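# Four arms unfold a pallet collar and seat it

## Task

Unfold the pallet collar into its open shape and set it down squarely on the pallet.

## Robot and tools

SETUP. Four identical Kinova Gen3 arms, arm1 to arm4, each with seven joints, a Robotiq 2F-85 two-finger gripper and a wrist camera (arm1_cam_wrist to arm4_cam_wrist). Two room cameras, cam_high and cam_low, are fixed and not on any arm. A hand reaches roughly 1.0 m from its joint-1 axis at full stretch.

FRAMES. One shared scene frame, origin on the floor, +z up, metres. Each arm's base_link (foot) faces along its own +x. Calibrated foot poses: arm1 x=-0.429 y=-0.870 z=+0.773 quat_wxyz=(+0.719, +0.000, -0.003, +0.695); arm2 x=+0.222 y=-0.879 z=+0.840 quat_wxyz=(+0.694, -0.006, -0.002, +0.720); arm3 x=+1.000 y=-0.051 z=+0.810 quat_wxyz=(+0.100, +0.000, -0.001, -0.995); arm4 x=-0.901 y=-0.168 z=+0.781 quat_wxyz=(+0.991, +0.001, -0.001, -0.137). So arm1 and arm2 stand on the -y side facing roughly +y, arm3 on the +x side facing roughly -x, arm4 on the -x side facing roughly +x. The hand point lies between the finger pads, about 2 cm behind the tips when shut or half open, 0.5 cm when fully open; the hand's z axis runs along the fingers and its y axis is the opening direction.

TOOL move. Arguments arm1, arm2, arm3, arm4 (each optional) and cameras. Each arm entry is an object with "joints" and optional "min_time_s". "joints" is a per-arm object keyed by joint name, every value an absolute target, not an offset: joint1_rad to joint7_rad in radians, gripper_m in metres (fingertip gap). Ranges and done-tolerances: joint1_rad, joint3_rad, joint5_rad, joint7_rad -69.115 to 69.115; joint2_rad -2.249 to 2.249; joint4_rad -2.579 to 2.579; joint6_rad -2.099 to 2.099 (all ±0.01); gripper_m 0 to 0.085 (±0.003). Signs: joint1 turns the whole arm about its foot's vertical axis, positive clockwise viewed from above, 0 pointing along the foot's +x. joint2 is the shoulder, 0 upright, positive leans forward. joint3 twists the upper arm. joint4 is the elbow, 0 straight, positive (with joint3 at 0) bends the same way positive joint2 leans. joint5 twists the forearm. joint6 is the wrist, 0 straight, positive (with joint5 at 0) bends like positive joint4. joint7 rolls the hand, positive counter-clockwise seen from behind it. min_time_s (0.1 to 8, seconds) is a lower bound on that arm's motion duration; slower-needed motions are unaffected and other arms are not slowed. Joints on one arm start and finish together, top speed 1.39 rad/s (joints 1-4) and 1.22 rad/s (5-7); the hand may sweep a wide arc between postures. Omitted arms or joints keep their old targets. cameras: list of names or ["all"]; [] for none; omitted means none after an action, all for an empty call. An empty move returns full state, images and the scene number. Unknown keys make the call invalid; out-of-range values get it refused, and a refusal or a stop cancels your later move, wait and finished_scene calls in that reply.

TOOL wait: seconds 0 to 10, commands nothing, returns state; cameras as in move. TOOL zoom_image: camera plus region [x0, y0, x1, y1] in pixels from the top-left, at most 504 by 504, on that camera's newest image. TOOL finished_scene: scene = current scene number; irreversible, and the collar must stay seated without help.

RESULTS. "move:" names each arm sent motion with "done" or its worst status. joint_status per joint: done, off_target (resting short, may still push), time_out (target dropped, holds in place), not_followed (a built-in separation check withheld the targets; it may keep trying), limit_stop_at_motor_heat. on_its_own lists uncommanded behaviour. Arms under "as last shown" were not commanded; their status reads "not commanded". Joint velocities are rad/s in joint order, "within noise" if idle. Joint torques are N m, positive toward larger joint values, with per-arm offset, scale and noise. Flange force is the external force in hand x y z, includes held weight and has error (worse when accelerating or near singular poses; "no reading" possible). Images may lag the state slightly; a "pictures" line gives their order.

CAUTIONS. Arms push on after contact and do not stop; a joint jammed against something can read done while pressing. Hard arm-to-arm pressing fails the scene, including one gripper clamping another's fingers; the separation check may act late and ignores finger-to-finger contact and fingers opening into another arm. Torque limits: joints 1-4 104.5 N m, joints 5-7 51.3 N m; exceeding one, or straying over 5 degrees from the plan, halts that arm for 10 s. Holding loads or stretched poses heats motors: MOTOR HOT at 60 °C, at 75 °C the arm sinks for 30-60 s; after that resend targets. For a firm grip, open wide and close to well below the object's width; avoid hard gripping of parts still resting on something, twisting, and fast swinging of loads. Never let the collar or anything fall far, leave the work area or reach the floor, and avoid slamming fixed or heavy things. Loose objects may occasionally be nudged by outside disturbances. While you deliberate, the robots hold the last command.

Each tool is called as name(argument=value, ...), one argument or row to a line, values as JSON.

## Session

move(
)

Scene clock: 0.00 s.
Joint torques (N m): no reading
Motor temperatures (°C): arm1=[34 32 25 30 34 43 43] | arm2=[29 33 26 28 44 34 39] | arm3=[30 34 28 30 37 39 37] | arm4=[33 36 32 29 38 48 36]
Flange force (N): no reading
Joint velocities: within noise
arm1.joint_positions: joint1_rad=-0.342 joint2_rad=-0.481 joint3_rad=-0.026 joint4_rad=+1.497 joint5_rad=-0.037 joint6_rad=+2.010 joint7_rad=+1.884 gripper_m=+0.085
arm1.joint_status: not commanded
arm1.hand: x=-0.4559 y=-0.7656 z=+1.2880 quat_wxyz=(-0.036, +0.897, -0.438, -0.047) (m; scene frame)
arm2.joint_positions: joint1_rad=+0.197 joint2_rad=-0.376 joint3_rad=-0.125 joint4_rad=+1.522 joint5_rad=-0.025 joint6_rad=+2.011 joint7_rad=+0.983 gripper_m=+0.085
arm2.joint_status: not commanded
arm2.hand: x=+0.2304 y=-0.7509 z=+1.3333 quat_wxyz=(-0.009, +0.456, -0.889, +0.019) (m; scene frame)
arm3.joint_positions: joint1_rad=-0.276 joint2_rad=-0.493 joint3_rad=-0.120 joint4_rad=+1.477 joint5_rad=-0.047 joint6_rad=+1.993 joint7_rad=+1.686 gripper_m=+0.085
arm3.joint_status: not commanded
arm3.hand: x=+0.9067 y=-0.1135 z=+1.3315 quat_wxyz=(-0.012, -0.932, -0.353, +0.080) (m; scene frame)
arm4.joint_positions: joint1_rad=-0.494 joint2_rad=-0.456 joint3_rad=-0.072 joint4_rad=+1.604 joint5_rad=-0.054 joint6_rad=+1.993 joint7_rad=+1.096 gripper_m=+0.085
arm4.joint_status: not commanded
arm4.hand: x=-0.8035 y=-0.1435 z=+1.2612 quat_wxyz=(+0.003, -0.085, -0.996, -0.009) (m; scene frame)
pictures: arm1_cam_wrist, arm2_cam_wrist, arm3_cam_wrist, arm4_cam_wrist, cam_high, cam_low
Images, in order (width x height): arm1_cam_wrist 896x504, arm2_cam_wrist 896x504, arm3_cam_wrist 896x504, arm4_cam_wrist 896x504, cam_high 896x504, cam_low 896x504.

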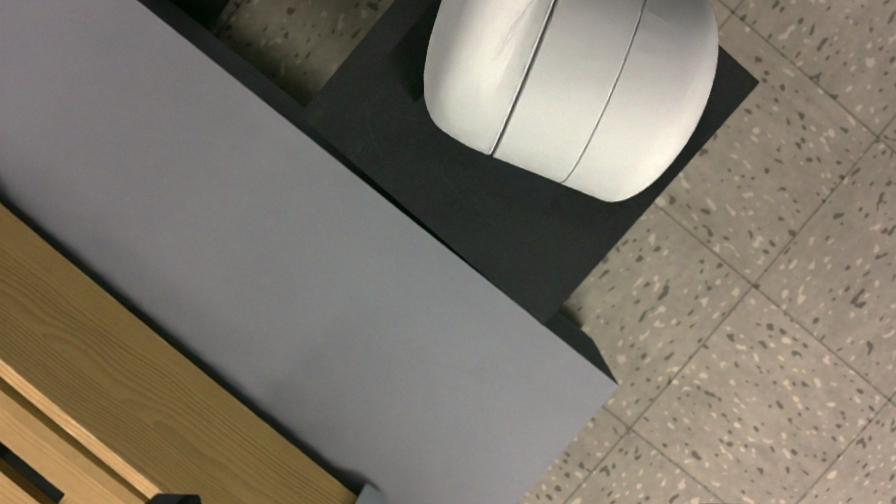

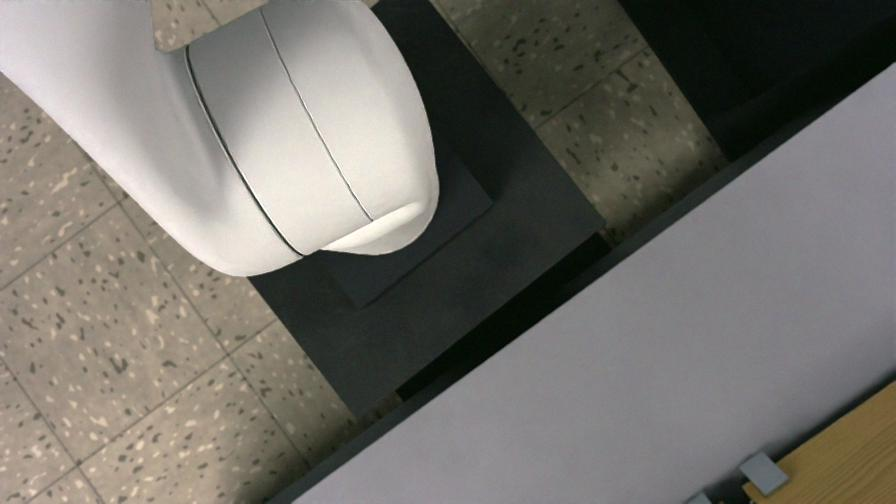

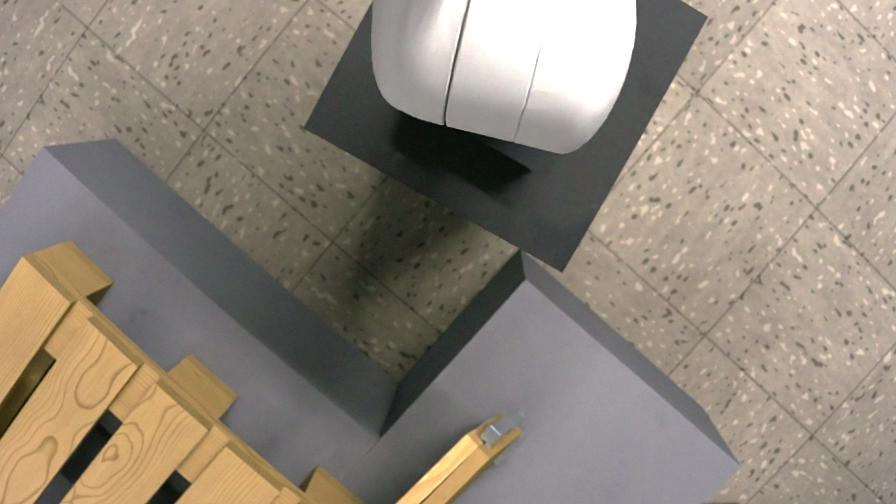

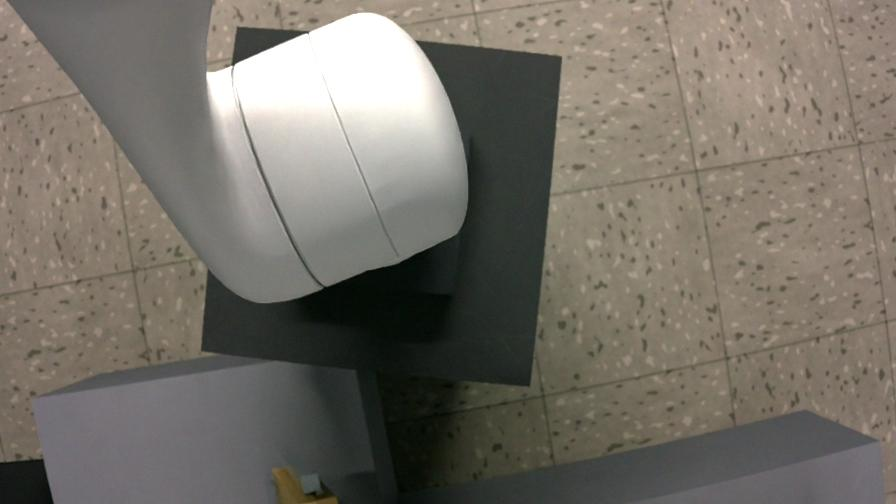

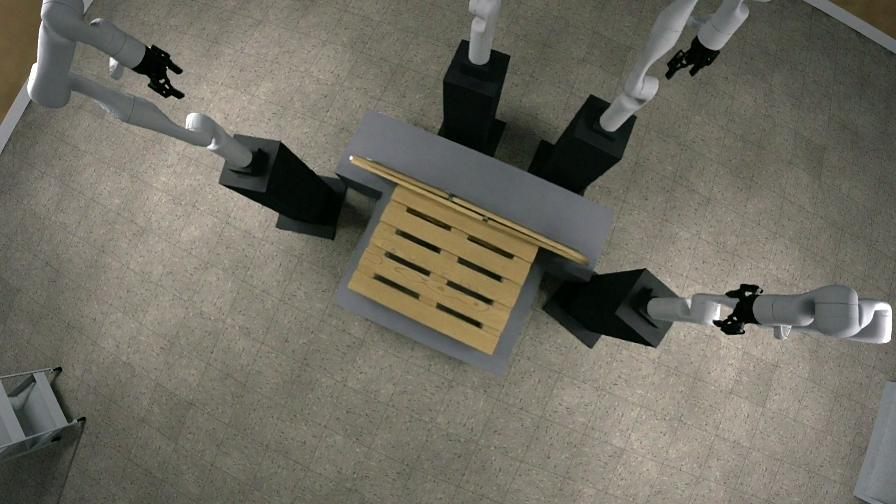

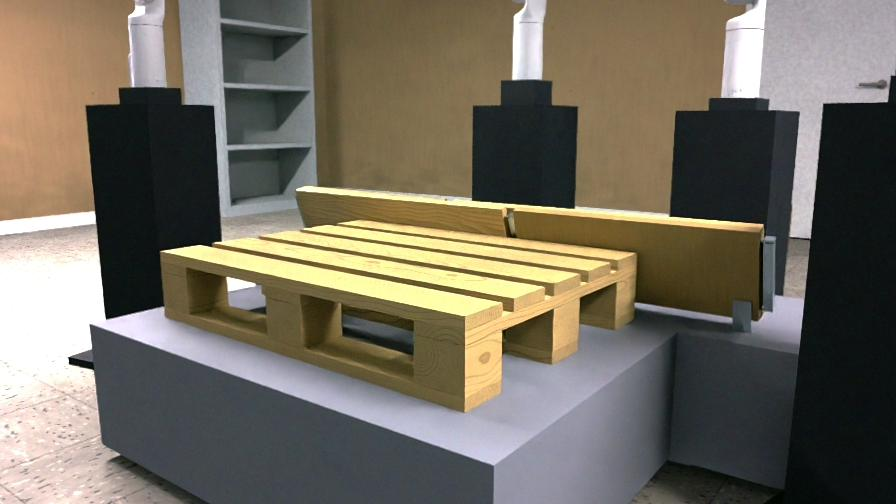

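move(
  arm1={"joints": {"joint1_rad": 0.05177, "joint2_rad": 0.81807, "joint3_rad": 0, "joint4_rad": 1.60433, "joint5_rad": 0, "joint6_rad": 0.71919, "joint7_rad": 0.08687, "gripper_m": 0.026}, "min_time_s": 2.5},
  arm2={"joints": {"joint1_rad": -0.25129, "joint2_rad": 0.86933, "joint3_rad": 0, "joint4_rad": 1.81131, "joint5_rad": 0, "joint6_rad": 0.46095, "joint7_rad": 2.8535, "gripper_m": 0.026}, "min_time_s": 2.5},
  arm3={"joints": {"joint1_rad": -0.83027, "joint2_rad": 0.86859, "joint3_rad": 0, "joint4_rad": 1.65508, "joint5_rad": 0, "joint6_rad": 0.61792, "joint7_rad": 2.11103, "gripper_m": 0.0}, "min_time_s": 2.5},
  arm4={"joints": {"joint1_rad": 0.50457, "joint2_rad": 0.73409, "joint3_rad": 0, "joint4_rad": 1.85268, "joint5_rad": 0, "joint6_rad": 0.55482, "joint7_rad": 0.77932, "gripper_m": 0.0}, "min_time_s": 2.5},
  cameras=["arm1_cam_wrist", "arm2_cam_wrist", "arm3_cam_wrist", "arm4_cam_wrist", "cam_low"],
)

Scene clock: 27.37 s.
Joint torques (N m): arm1=[0.14 -22.12 0.91 -7.08 -0.13 -0.16 0.32] | arm2=[-0.17 -18.68 0.08 -1.73 -0.17 -0.23 -0.4] | arm3=[0.4 -18.91 0.99 -5.44 0.16 -0.18 -0.16] | arm4=[-0.06 -19.05 2.36 -4.96 -0.11 0.06 -0.13]
Motor temperatures (°C): arm1=[34 32 25 30 34 43 43] | arm2=[29 33 26 28 44 34 39] | arm3=[30 33 28 30 37 39 37] | arm4=[33 36 32 29 38 48 36]
Flange force (N): arm1=[0.8 -1.7 2.9] | arm2=[-0.3 -7.8 -2.4] | arm3=[2.0 1.9 -3.6] | arm4=[-0.6 -0.6 1.7]
move: arm1 done; arm2 done; arm3 done; arm4 done
Joint velocities: within noise
arm1.joint_positions: joint1_rad=+0.052 joint2_rad=+0.818 joint3_rad=+0.000 joint4_rad=+1.604 joint5_rad=+0.000 joint6_rad=+0.719 joint7_rad=+0.087 gripper_m=+0.026
arm1.joint_status: all done
arm1.hand: x=-0.3601 y=-0.3599 z=+0.8001 quat_wxyz=(-0.002, +0.000, -1.000, -0.002) (m; scene frame)
arm2.joint_positions: joint1_rad=-0.251 joint2_rad=+0.869 joint3_rad=+0.000 joint4_rad=+1.811 joint5_rad=+0.000 joint6_rad=+0.461 joint7_rad=+2.854 gripper_m=+0.026
arm2.joint_status: all done
arm2.hand: x=+0.1158 y=-0.4302 z=+0.7995 quat_wxyz=(+0.003, +1.000, +0.000, +0.006) (m; scene frame)
arm3.joint_positions: joint1_rad=-0.830 joint2_rad=+0.869 joint3_rad=+0.000 joint4_rad=+1.655 joint5_rad=+0.000 joint6_rad=+0.618 joint7_rad=+2.111 gripper_m=+0.000
arm3.joint_status: all done
arm3.hand: x=+0.7200 y=-0.4694 z=+0.7993 quat_wxyz=(-0.001, -0.707, -0.707, +0.001) (m; scene frame)
arm4.joint_positions: joint1_rad=+0.505 joint2_rad=+0.734 joint3_rad=+0.000 joint4_rad=+1.853 joint5_rad=+0.000 joint6_rad=+0.555 joint7_rad=+0.779 gripper_m=+0.000
arm4.joint_status: all done
arm4.hand: x=-0.6000 y=-0.5000 z=+0.7993 quat_wxyz=(+0.000, -0.707, -0.707, -0.001) (m; scene frame)
pictures: arm1_cam_wrist, arm2_cam_wrist, arm3_cam_wrist, arm4_cam_wrist, cam_low
led back after a hold (arm1 arm): the arm was led back toward your command in small steps, so it may still be short of it.
led back after a hold (arm4 arm): the arm was led back toward your command in small steps, so it may still be short of it.
joint command not followed: on one or more control steps a check withheld the commanded joint targets of the arm1 arm, and it was not sent them on those steps.
cause: the commanded joint targets, or the way to them, would bring a part of the robot too close to another arm (a part of this arm and the arm4 arm's gripper, along the way the arms are being sent, or toward where that arm still pushes).
joint command not followed: on one or more control steps a check withheld the commanded joint targets of the arm4 arm, and it was not sent them on those steps.
cause: the commanded joint targets, or the way to them, would bring a part of the robot too close to another arm (the arm1 arm, along the way the arms are being sent, or toward where that arm still pushes).
Images, in order (width x height): arm1_cam_wrist 896x504, arm2_cam_wrist 896x504, arm3_cam_wrist 896x504, arm4_cam_wrist 896x504, cam_low 896x504.

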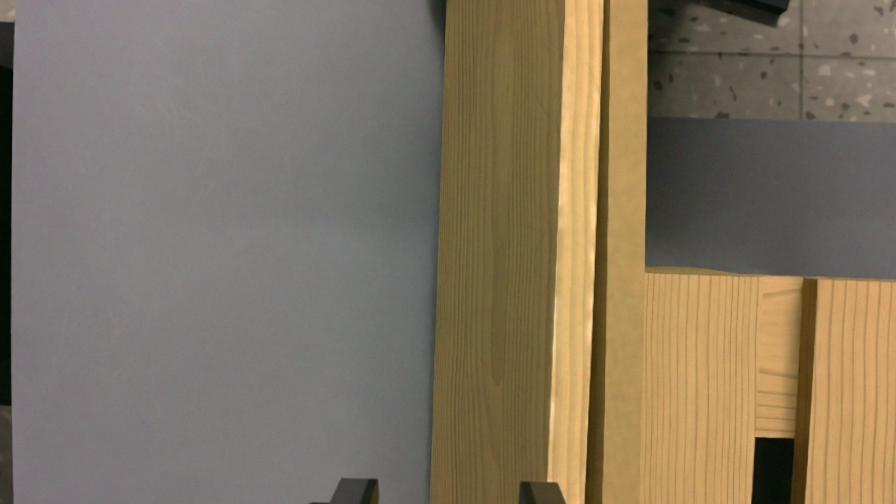

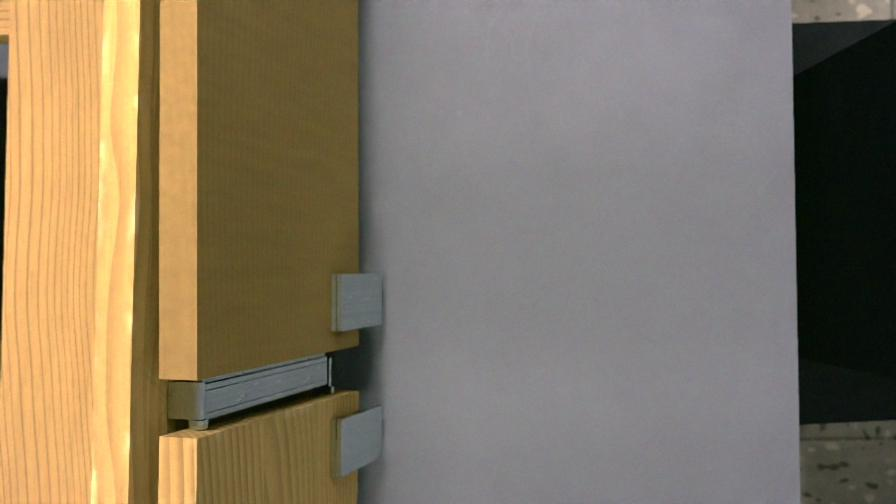

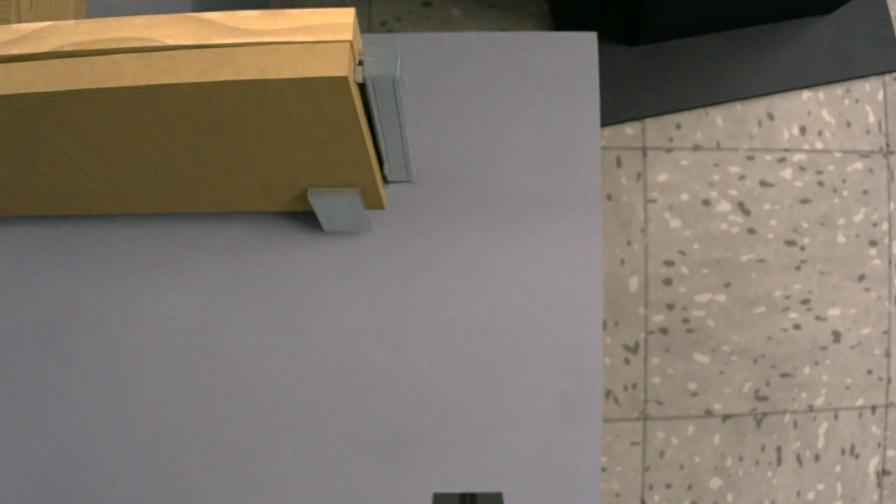

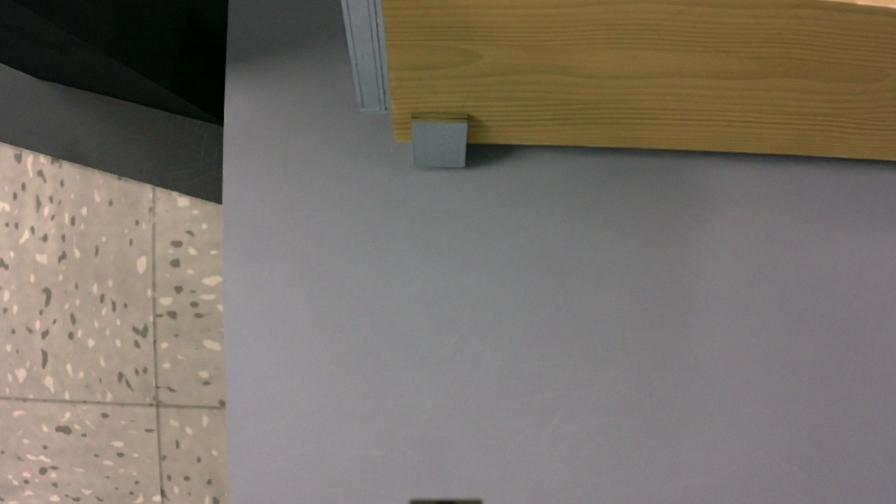

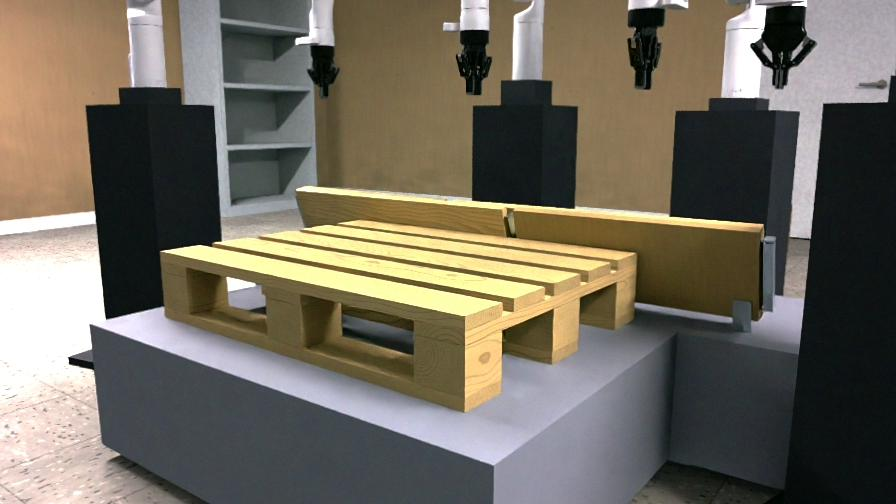

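zoom_image(
  camera="cam_low",
  region=[600, 190, 800, 350],
)

zoom_image(
  camera="arm2_cam_wrist",
  region=[80, 250, 400, 504],
)

zoom_image(
  camera="arm3_cam_wrist",
  region=[200, 0, 450, 250],
)

Scaled by 2.520 from the camera's 896x504 image, which has a finer 1280x720 frame.

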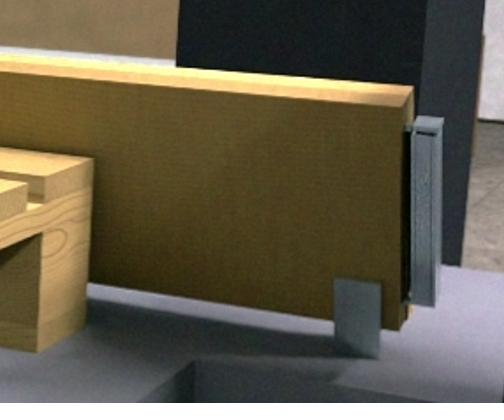

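Scaled by 1.575 from the camera's 896x504 image, which has a finer 1280x720 frame.

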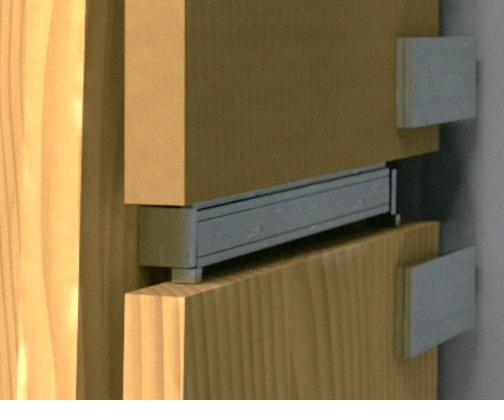

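Scaled by 2.016 from the camera's 896x504 image, which has a finer 1280x720 frame.

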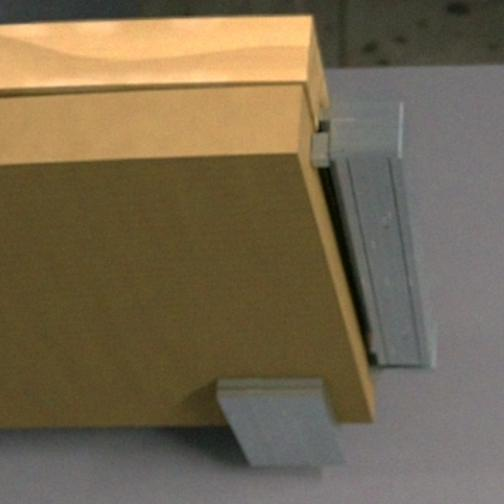

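move(
  cameras=["cam_low", "arm2_cam_wrist"],
)

Scene clock: 52.60 s.
Joint torques (N m): arm1=[0.18 -22.08 0.96 -7.07 -0.14 -0.18 0.26] | arm2=[-0.23 -18.69 0.19 -1.71 -0.16 -0.31 -0.39] | arm3=[0.36 -18.88 0.96 -5.48 0.14 -0.16 -0.23] | arm4=[-0.06 -19.04 2.35 -4.96 -0.12 0.07 -0.11]
Motor temperatures (°C): arm1=[34 32 25 30 34 43 43] | arm2=[29 33 26 28 44 34 39] | arm3=[30 34 28 30 37 39 37] | arm4=[33 36 32 29 38 47 36]
Flange force (N): arm1=[0.8 -1.7 2.7] | arm2=[-0.2 -8.1 -2.5] | arm3=[2.3 1.9 -3.6] | arm4=[-0.5 -0.6 1.7]
Joint velocities: within noise
arm1.joint_positions: joint1_rad=+0.052 joint2_rad=+0.818 joint3_rad=+0.000 joint4_rad=+1.604 joint5_rad=+0.000 joint6_rad=+0.719 joint7_rad=+0.087 gripper_m=+0.026
arm1.joint_status: all done
arm1.hand: x=-0.3601 y=-0.3599 z=+0.8001 quat_wxyz=(-0.002, +0.000, -1.000, -0.002) (m; scene frame)
arm2.joint_positions: joint1_rad=-0.251 joint2_rad=+0.869 joint3_rad=+0.000 joint4_rad=+1.811 joint5_rad=+0.000 joint6_rad=+0.461 joint7_rad=+2.854 gripper_m=+0.026
arm2.joint_status: all done
arm2.hand: x=+0.1158 y=-0.4302 z=+0.7995 quat_wxyz=(+0.003, +1.000, +0.000, +0.006) (m; scene frame)
arm3.joint_positions: joint1_rad=-0.830 joint2_rad=+0.869 joint3_rad=+0.000 joint4_rad=+1.655 joint5_rad=+0.000 joint6_rad=+0.618 joint7_rad=+2.111 gripper_m=+0.000
arm3.joint_status: all done
arm3.hand: x=+0.7200 y=-0.4694 z=+0.7993 quat_wxyz=(-0.001, -0.707, -0.707, +0.001) (m; scene frame)
arm4.joint_positions: joint1_rad=+0.505 joint2_rad=+0.734 joint3_rad=+0.000 joint4_rad=+1.853 joint5_rad=+0.000 joint6_rad=+0.555 joint7_rad=+0.779 gripper_m=+0.000
arm4.joint_status: all done
arm4.hand: x=-0.6000 y=-0.5000 z=+0.7993 quat_wxyz=(+0.000, -0.707, -0.707, -0.001) (m; scene frame)
pictures: arm2_cam_wrist, cam_low
Images, in order (width x height): arm2_cam_wrist 896x504, cam_low 896x504.

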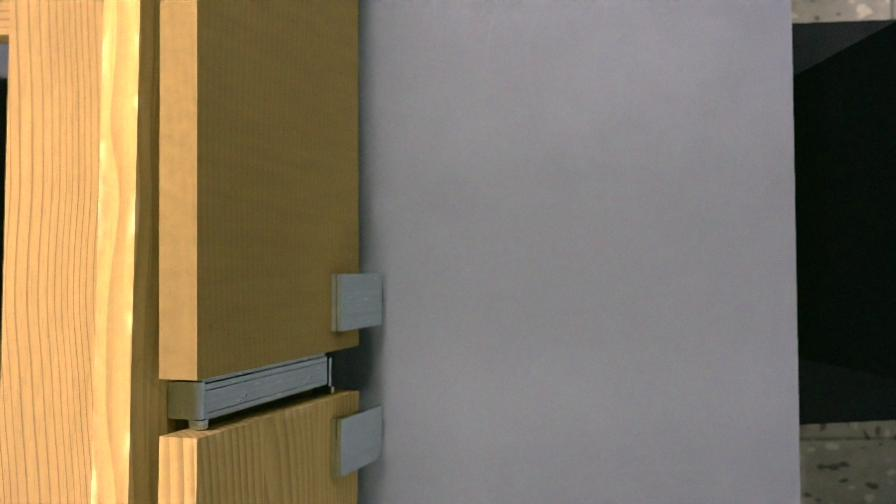

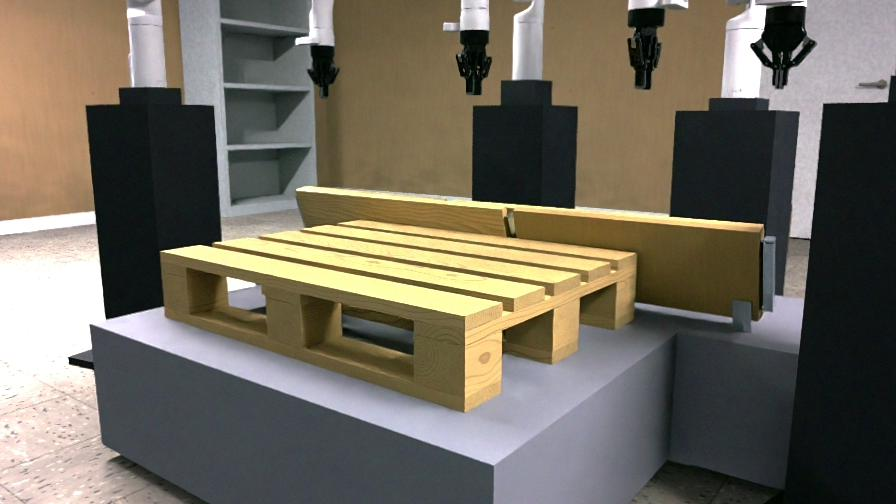

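move(
  arm2={"joints": {"joint1_rad": -0.30449, "joint2_rad": 1.09642, "joint4_rad": 1.16430, "joint6_rad": 0.88087, "joint7_rad": 2.80030}, "min_time_s": 1.5},
  arm3={"joints": {"joint1_rad": -0.68655, "joint2_rad": 0.75904, "joint4_rad": 1.97810, "joint6_rad": 0.40446, "joint7_rad": 2.25475}, "min_time_s": 1.5},
  arm4={"joints": {"joint1_rad": 0.21165, "joint2_rad": 0.62534, "joint4_rad": 2.16994, "joint6_rad": 0.34631, "joint7_rad": 0.48640}, "min_time_s": 1.5},
  cameras=["arm2_cam_wrist", "arm3_cam_wrist", "arm4_cam_wrist"],
)

Scene clock: 63.27 s.
Joint torques (N m): arm1=[0.22 -22.07 0.86 -7.09 -0.13 -0.18 0.27] | arm2=[-0.18 -23.98 0.1 -4.58 -0.13 -0.21 -0.36] | arm3=[0.42 -15.85 0.93 -3.73 0.14 -0.18 -0.15] | arm4=[-0.02 -15.82 2.31 -3.18 -0.09 0.06 -0.12]
Motor temperatures (°C): arm1=[34 32 25 30 34 43 43] | arm2=[29 33 26 28 44 34 39] | arm3=[30 34 28 30 37 39 37] | arm4=[33 36 32 29 38 47 36]
Flange force (N): arm1=[0.9 -1.8 2.7] | arm2=[-1.9 -10.2 -2.1] | arm3=[0.8 1.8 -4.1] | arm4=[-1.1 -0.2 2.7]
move: arm2 done; arm3 done; arm4 done
Joint velocities: within noise
arm1: as last shown
arm2.joint_positions: joint1_rad=-0.304 joint2_rad=+1.096 joint3_rad=+0.000 joint4_rad=+1.164 joint5_rad=+0.000 joint6_rad=+0.881 joint7_rad=+2.800 gripper_m=+0.026
arm2.joint_status: all done
arm2.hand: x=+0.0401 y=-0.2899 z=+0.8000 quat_wxyz=(+0.003, +1.000, +0.000, +0.006) (m; scene frame)
arm3.joint_positions: joint1_rad=-0.687 joint2_rad=+0.759 joint3_rad=+0.000 joint4_rad=+1.978 joint5_rad=+0.000 joint6_rad=+0.404 joint7_rad=+2.255 gripper_m=+0.000
arm3.joint_status: all done
arm3.hand: x=+0.7198 y=-0.3551 z=+0.7998 quat_wxyz=(-0.001, -0.707, -0.707, +0.001) (m; scene frame)
arm4.joint_positions: joint1_rad=+0.212 joint2_rad=+0.625 joint3_rad=+0.000 joint4_rad=+2.170 joint5_rad=+0.000 joint6_rad=+0.346 joint7_rad=+0.486 gripper_m=+0.000
arm4.joint_status: all done
arm4.hand: x=-0.6002 y=-0.3548 z=+0.7998 quat_wxyz=(+0.000, -0.707, -0.707, -0.001) (m; scene frame)
pictures: arm2_cam_wrist, arm3_cam_wrist, arm4_cam_wrist
Images, in order (width x height): arm2_cam_wrist 896x504, arm3_cam_wrist 896x504, arm4_cam_wrist 896x504.

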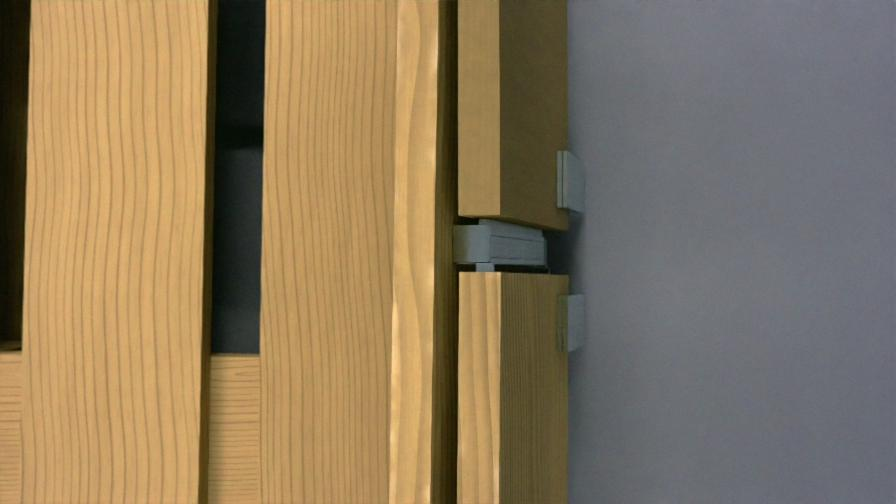

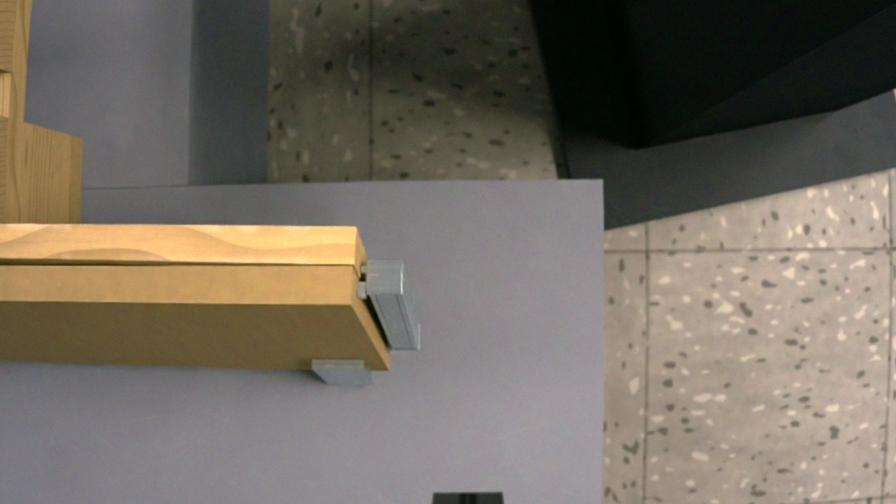

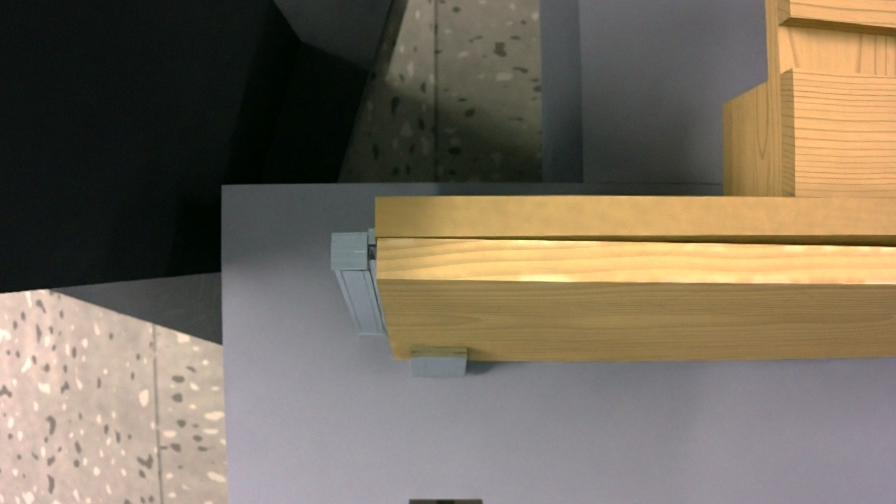

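move(
  arm2={"joints": {"joint7_rad": -0.34129}},
  arm3={"joints": {"joint7_rad": -0.88684}},
  arm4={"joints": {"joint7_rad": -2.65519}},
  cameras=["arm1_cam_wrist", "arm2_cam_wrist", "arm3_cam_wrist", "arm4_cam_wrist"],
)

Scene clock: 95.67 s.
Joint torques (N m): arm1=[0.22 -22.09 0.85 -7.03 -0.17 -0.19 0.28] | arm2=[-0.08 -24.07 0 -4.71 -0.25 -0.32 -0.34] | arm3=[0.36 -15.98 0.92 -3.9 0.08 -0.23 -0.16] | arm4=[-0.08 -15.87 2.35 -3.27 -0.04 0.02 -0.14]
Motor temperatures (°C): arm1=[34 32 25 30 34 43 43] | arm2=[29 34 26 28 44 34 39] | arm3=[30 34 28 30 37 39 37] | arm4=[33 36 32 29 38 47 36]
Flange force (N): arm1=[0.9 -1.4 2.7] | arm2=[2.1 10.1 -2.1] | arm3=[-1.2 -1.8 -3.9] | arm4=[1.2 0.5 2.7]
move: arm2 done; arm3 done; arm4 done
Joint velocities: within noise
arm1: as last shown
arm2.joint_positions: joint1_rad=-0.304 joint2_rad=+1.096 joint3_rad=+0.000 joint4_rad=+1.164 joint5_rad=+0.000 joint6_rad=+0.881 joint7_rad=-0.341 gripper_m=+0.026
arm2.joint_status: all done
arm2.hand: x=+0.0401 y=-0.2899 z=+0.8000 quat_wxyz=(-0.006, +0.000, -1.000, +0.003) (m; scene frame)
arm3.joint_positions: joint1_rad=-0.687 joint2_rad=+0.759 joint3_rad=+0.000 joint4_rad=+1.978 joint5_rad=+0.000 joint6_rad=+0.404 joint7_rad=-0.887 gripper_m=+0.000
arm3.joint_status: all done
arm3.hand: x=+0.7198 y=-0.3551 z=+0.7998 quat_wxyz=(-0.001, -0.707, +0.707, -0.001) (m; scene frame)
arm4.joint_positions: joint1_rad=+0.212 joint2_rad=+0.625 joint3_rad=+0.000 joint4_rad=+2.170 joint5_rad=+0.000 joint6_rad=+0.346 joint7_rad=-2.655 gripper_m=+0.000
arm4.joint_status: all done
arm4.hand: x=-0.6002 y=-0.3548 z=+0.7998 quat_wxyz=(+0.001, -0.707, +0.707, +0.000) (m; scene frame)
pictures: arm1_cam_wrist, arm2_cam_wrist, arm3_cam_wrist, arm4_cam_wrist
Images, in order (width x height): arm1_cam_wrist 896x504, arm2_cam_wrist 896x504, arm3_cam_wrist 896x504, arm4_cam_wrist 896x504.

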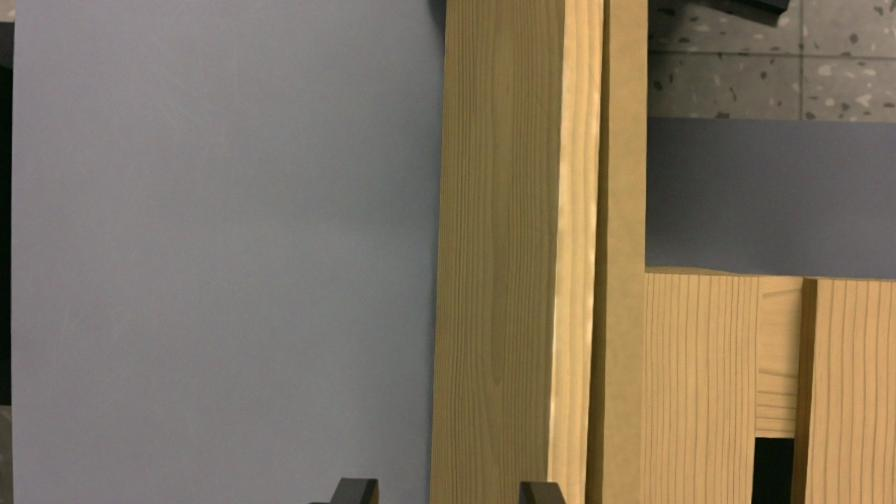

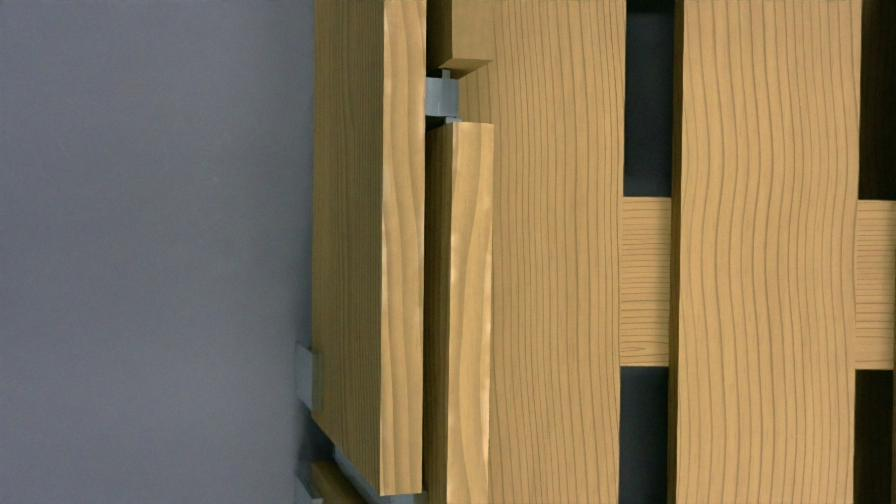

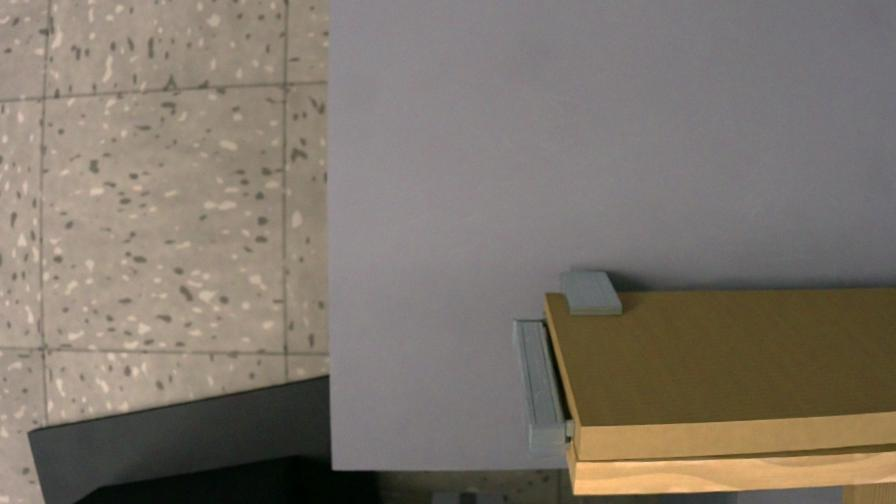

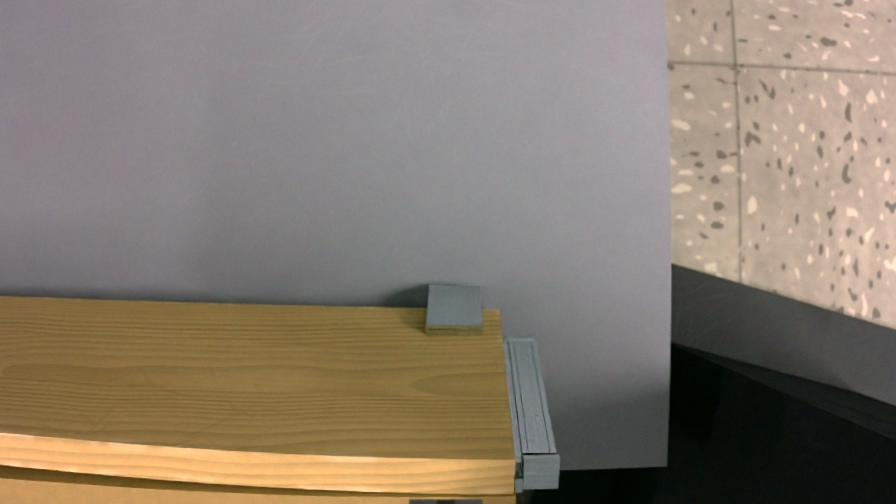

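move(
  arm4={"joints": {"joint1_rad": 0.69032, "joint2_rad": 1.18000, "joint4_rad": 1.96835, "joint6_rad": -0.00675, "joint7_rad": -2.17652}},
  arm2={"joints": {"joint1_rad": -0.04935, "joint2_rad": 1.43257, "joint4_rad": 1.15728, "joint6_rad": 0.55174, "joint7_rad": -0.08615, "gripper_m": 0.085}, "min_time_s": 2.0},
  arm1={"joints": {"joint1_rad": -0.11611, "joint2_rad": 1.28840, "joint4_rad": 1.29074, "joint6_rad": 0.56245, "joint7_rad": -0.08102, "gripper_m": 0.085}, "min_time_s": 3.0},
  cameras=["arm1_cam_wrist", "arm2_cam_wrist"],
)

Scene clock: 126.00 s.
Joint torques (N m): arm1=[0.2 -25.63 1.05 -5.98 -0.14 -0.15 0.29] | arm2=[-0.06 -23.74 0.06 -2.42 -0.21 -0.34 -0.5] | arm3=[0.37 -15.94 0.91 -3.87 0.11 -0.21 -0.17] | arm4=[-0.04 -19.47 2.5 0.01 -0.06 0 -0.14]
Motor temperatures (°C): arm1=[34 32 25 30 34 43 43] | arm2=[29 34 26 29 44 34 39] | arm3=[30 35 28 30 37 39 37] | arm4=[33 36 31 29 38 47 36]
Flange force (N): arm1=[0.3 -2.9 1.6] | arm2=[-0.9 10.7 1.3] | arm3=[-1.2 -1.8 -4.0] | arm4=[0.0 0.3 1.9]
move: arm1 done; arm2 done; arm4 done
Joint velocities: within noise
arm1.joint_positions: joint1_rad=-0.116 joint2_rad=+1.288 joint3_rad=+0.000 joint4_rad=+1.291 joint5_rad=+0.000 joint6_rad=+0.562 joint7_rad=-0.081 gripper_m=+0.085
arm1.joint_status: all done
arm1.hand: x=-0.4500 y=-0.2975 z=+0.6000 quat_wxyz=(-0.002, +0.000, -1.000, -0.002) (m; scene frame)
arm2.joint_positions: joint1_rad=-0.049 joint2_rad=+1.433 joint3_rad=+0.000 joint4_rad=+1.157 joint5_rad=+0.000 joint6_rad=+0.552 joint7_rad=-0.086 gripper_m=+0.085
arm2.joint_status: all done
arm2.hand: x=+0.2002 y=-0.2991 z=+0.6001 quat_wxyz=(-0.006, +0.000, -1.000, +0.003) (m; scene frame)
arm3: as last shown
arm4.joint_positions: joint1_rad=+0.690 joint2_rad=+1.180 joint3_rad=+0.000 joint4_rad=+1.968 joint5_rad=+0.000 joint6_rad=-0.007 joint7_rad=-2.177 gripper_m=+0.000
arm4.joint_status: all done
arm4.hand: x=-0.7006 y=-0.4996 z=+0.5998 quat_wxyz=(+0.001, -0.707, +0.707, +0.000) (m; scene frame)
pictures: arm1_cam_wrist, arm2_cam_wrist
Images, in order (width x height): arm1_cam_wrist 896x504, arm2_cam_wrist 896x504.

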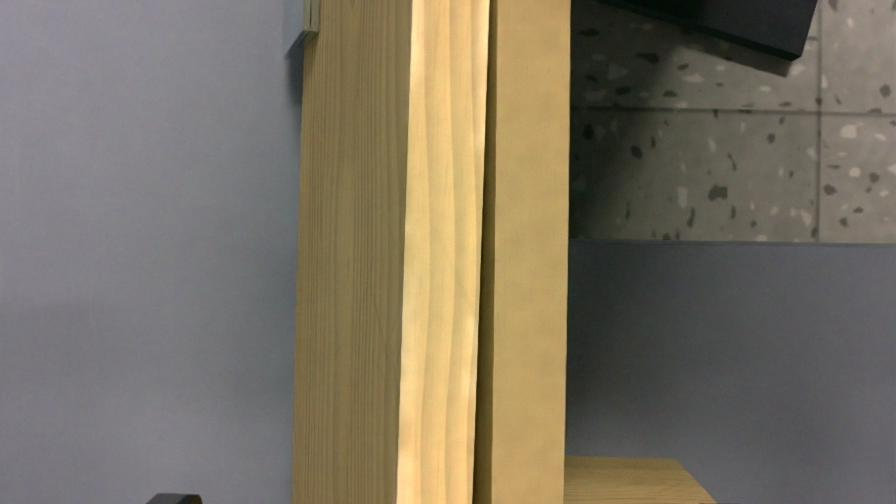

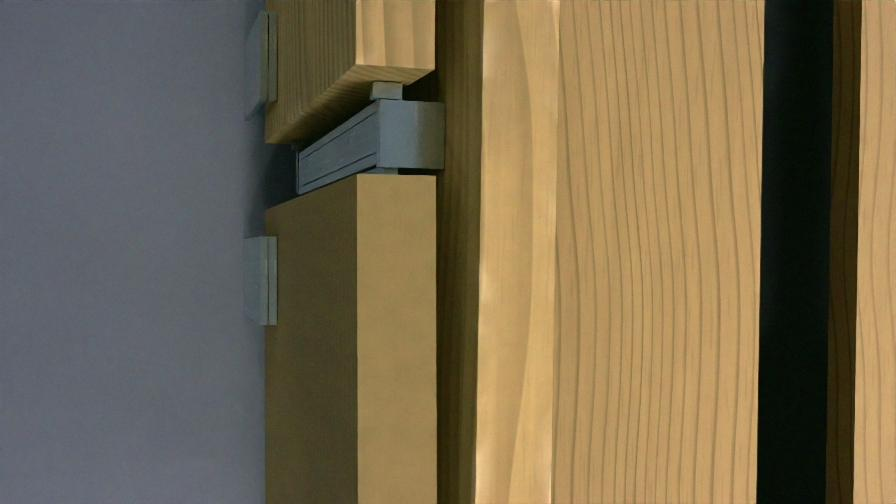

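move(
  arm1={"joints": {"joint1_rad": -0.11688, "joint2_rad": 1.49564, "joint4_rad": 1.14195, "joint6_rad": 0.50401, "joint7_rad": -0.08179}, "min_time_s": 2.0},
  arm2={"joints": {"joint1_rad": -0.05113, "joint2_rad": 1.65602, "joint4_rad": 0.94100, "joint6_rad": 0.54458, "joint7_rad": -0.08793}, "min_time_s": 2.0},
)

move(
  arm1={"joints": {"gripper_m": 0.060}},
  arm2={"joints": {"gripper_m": 0.066}},
  cameras=["cam_low"],
)

Scene clock: 131.00 s.
Joint torques (N m): arm1=[0.18 -25.85 1.1 -5.36 -0.14 -0.16 0.24] | arm2=[-0.02 -23.74 0.08 -2.48 -0.2 -0.29 -0.41] | arm3=[0.42 -15.98 0.94 -3.86 0.11 -0.25 -0.18] | arm4=[-0.04 -19.44 2.51 -0.01 -0.08 -0.01 -0.14]
Motor temperatures (°C): arm1=[34 32 25 30 34 43 43] | arm2=[29 34 26 29 44 34 39] | arm3=[30 35 28 30 37 39 37] | arm4=[33 36 31 29 38 47 36]
Flange force (N): arm1=[0.2 -2.5 1.1] | arm2=[-0.6 11.2 3.3] | arm3=[-1.0 -1.8 -4.0] | arm4=[0.0 0.4 1.8]
move: arm1 done; arm2 done
Joint velocities: within noise
arm1.joint_positions: joint1_rad=-0.117 joint2_rad=+1.496 joint3_rad=+0.000 joint4_rad=+1.142 joint5_rad=+0.000 joint6_rad=+0.504 joint7_rad=-0.082 gripper_m=+0.085
arm1.joint_status: all done
arm1.hand: x=-0.4500 y=-0.2974 z=+0.5050 quat_wxyz=(-0.002, +0.000, -1.000, -0.002) (m; scene frame)
arm2.joint_positions: joint1_rad=-0.051 joint2_rad=+1.656 joint3_rad=+0.000 joint4_rad=+0.941 joint5_rad=+0.000 joint6_rad=+0.545 joint7_rad=-0.088 gripper_m=+0.085
arm2.joint_status: all done
arm2.hand: x=+0.2002 y=-0.2991 z=+0.5051 quat_wxyz=(-0.006, +0.000, -1.000, +0.003) (m; scene frame)
arm3, arm4: as last shown
pictures: none

Scene clock: 131.83 s.
Joint torques (N m): arm1=[0.18 -25.79 1.07 -5.47 -0.21 -0.19 0.3] | arm2=[-0.03 -23.75 0.12 -2.4 -0.18 -0.32 -0.32] | arm3=[0.37 -15.88 0.92 -3.85 0.14 -0.23 -0.19] | arm4=[-0.02 -19.45 2.55 -0.02 -0.07 -0.01 -0.14]
Motor temperatures (°C): arm1=[33 33 25 30 34 43 43] | arm2=[29 34 26 29 44 34 39] | arm3=[30 35 28 30 37 39 37] | arm4=[33 36 31 29 38 47 36]
Flange force (N): arm1=[0.3 -3.0 0.8] | arm2=[-0.5 11.8 3.6] | arm3=[-1.2 -1.8 -4.2] | arm4=[-0.1 0.3 1.8]
move: arm1 done; arm2 done
Joint velocities: within noise
arm1.joint_positions: joint1_rad=-0.117 joint2_rad=+1.496 joint3_rad=+0.000 joint4_rad=+1.142 joint5_rad=+0.000 joint6_rad=+0.504 joint7_rad=-0.082 gripper_m=+0.060
arm1.joint_status: all done
arm1.hand: x=-0.4500 y=-0.2975 z=+0.5050 quat_wxyz=(-0.002, +0.000, -1.000, -0.002) (m; scene frame)
arm2.joint_positions: joint1_rad=-0.051 joint2_rad=+1.656 joint3_rad=+0.000 joint4_rad=+0.941 joint5_rad=+0.000 joint6_rad=+0.545 joint7_rad=-0.088 gripper_m=+0.066
arm2.joint_status: all done
arm2.hand: x=+0.2002 y=-0.2991 z=+0.5051 quat_wxyz=(-0.006, +0.000, -1.000, +0.003) (m; scene frame)
arm3, arm4: as last shown
pictures: cam_low
Images, in order (width x height): cam_low 896x504.

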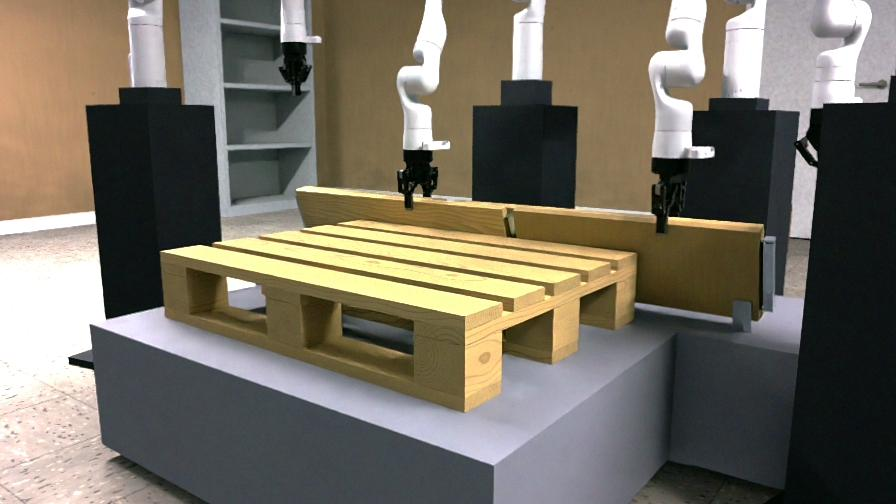

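move(
  arm1={"joints": {"joint1_rad": -0.11832, "joint2_rad": 1.48358, "joint4_rad": 1.18818, "joint6_rad": 0.46984, "joint7_rad": -0.08323, "gripper_m": 0.055}, "min_time_s": 1.5},
  arm2={"joints": {"joint1_rad": -0.05328, "joint2_rad": 1.63648, "joint4_rad": 1.01371, "joint6_rad": 0.49141, "joint7_rad": -0.09008, "gripper_m": 0.061}, "min_time_s": 1.5},
)

move(
  arm1={"joints": {"joint1_rad": -0.12558, "joint2_rad": 1.44014, "joint4_rad": 1.38042, "joint6_rad": 0.32104, "joint7_rad": -0.09049}, "min_time_s": 5.0},
  arm2={"joints": {"joint1_rad": -0.06122, "joint2_rad": 1.58857, "joint4_rad": 1.22461, "joint6_rad": 0.32842, "joint7_rad": -0.09802}, "min_time_s": 5.0},
  cameras=["cam_low", "arm2_cam_wrist"],
)

Scene clock: 139.87 s.
Joint torques (N m): arm1=[0.2 -25.03 1.01 -4.71 -0.15 0.07 0.26] | arm2=[-0.12 -23.29 0.16 -2.09 -0.17 -0.31 -0.43] | arm3=[0.4 -15.96 0.89 -3.85 0.1 -0.2 -0.19] | arm4=[-0.04 -19.42 2.51 0 -0.09 -0.02 -0.11]
Motor temperatures (°C): arm1=[33 33 25 30 34 43 43] | arm2=[29 35 26 29 44 34 39] | arm3=[30 35 28 30 37 39 37] | arm4=[33 36 31 29 38 47 36]
Flange force (N): arm1=[0.3 -2.2 0.8] | arm2=[-0.9 10.4 2.8] | arm3=[-1.1 -1.8 -3.9] | arm4=[0.0 0.3 1.7]
move: arm1 done; arm2 done
Joint velocities: within noise
arm1.joint_positions: joint1_rad=-0.118 joint2_rad=+1.484 joint3_rad=+0.000 joint4_rad=+1.188 joint5_rad=+0.000 joint6_rad=+0.470 joint7_rad=-0.083 gripper_m=+0.055
arm1.joint_status: all done
arm1.hand: x=-0.4499 y=-0.3074 z=+0.5050 quat_wxyz=(-0.002, +0.000, -1.000, -0.002) (m; scene frame)
arm2.joint_positions: joint1_rad=-0.053 joint2_rad=+1.636 joint3_rad=+0.000 joint4_rad=+1.014 joint5_rad=+0.000 joint6_rad=+0.491 joint7_rad=-0.090 gripper_m=+0.061
arm2.joint_status: all done
arm2.hand: x=+0.2002 y=-0.3129 z=+0.5051 quat_wxyz=(-0.006, +0.000, -1.000, +0.003) (m; scene frame)
arm3, arm4: as last shown
pictures: none

Scene clock: 145.17 s.
Joint torques (N m): arm1=[0.25 -24.21 0.97 -3.83 -0.14 -0.17 0.28] | arm2=[-0.16 -22.06 0.08 -0.7 -0.21 -0.32 -0.35] | arm3=[0.41 -15.91 0.92 -3.9 0.12 -0.24 -0.21] | arm4=[-0.05 -19.49 2.54 -0.04 -0.08 -0.02 -0.11]
Motor temperatures (°C): arm1=[33 33 25 30 34 43 43] | arm2=[29 35 26 28 44 34 39] | arm3=[30 35 28 30 37 39 37] | arm4=[33 36 31 29 38 47 36]
Flange force (N): arm1=[0.4 -2.3 1.3] | arm2=[-0.9 9.4 2.6] | arm3=[-1.2 -1.9 -4.1] | arm4=[-0.1 0.4 1.9]
move: arm1 done; arm2 done
Joint velocities: within noise
arm1.joint_positions: joint1_rad=-0.126 joint2_rad=+1.440 joint3_rad=+0.000 joint4_rad=+1.380 joint5_rad=+0.000 joint6_rad=+0.321 joint7_rad=-0.091 gripper_m=+0.055
arm1.joint_status: all done
arm1.hand: x=-0.4499 y=-0.3525 z=+0.5050 quat_wxyz=(-0.002, +0.000, -1.000, -0.002) (m; scene frame)
arm2.joint_positions: joint1_rad=-0.061 joint2_rad=+1.589 joint3_rad=+0.000 joint4_rad=+1.225 joint5_rad=+0.000 joint6_rad=+0.328 joint7_rad=-0.098 gripper_m=+0.061
arm2.joint_status: all done
arm2.hand: x=+0.2002 y=-0.3591 z=+0.5051 quat_wxyz=(-0.006, +0.000, -1.000, +0.003) (m; scene frame)
arm3, arm4: as last shown
pictures: arm2_cam_wrist, cam_low
Images, in order (width x height): arm2_cam_wrist 896x504, cam_low 896x504.

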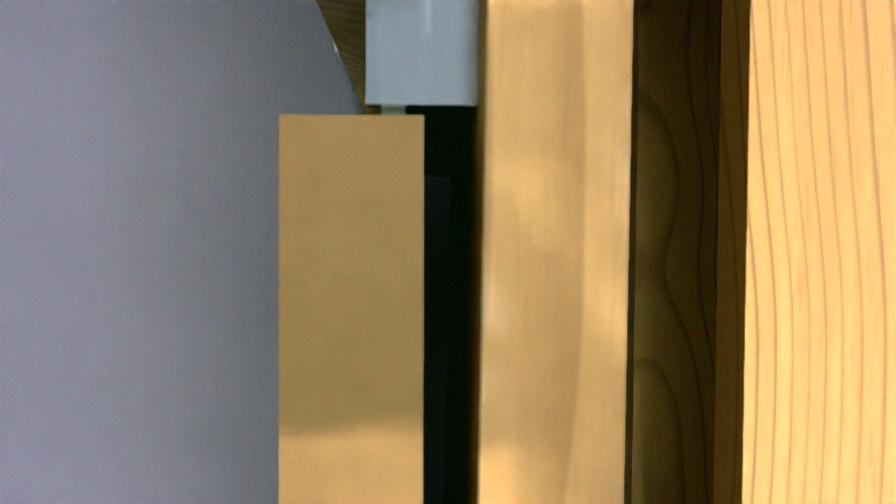

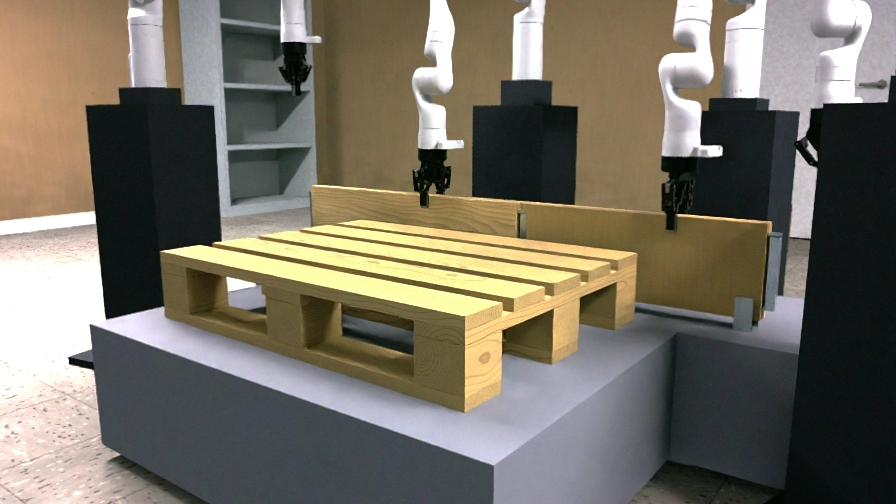

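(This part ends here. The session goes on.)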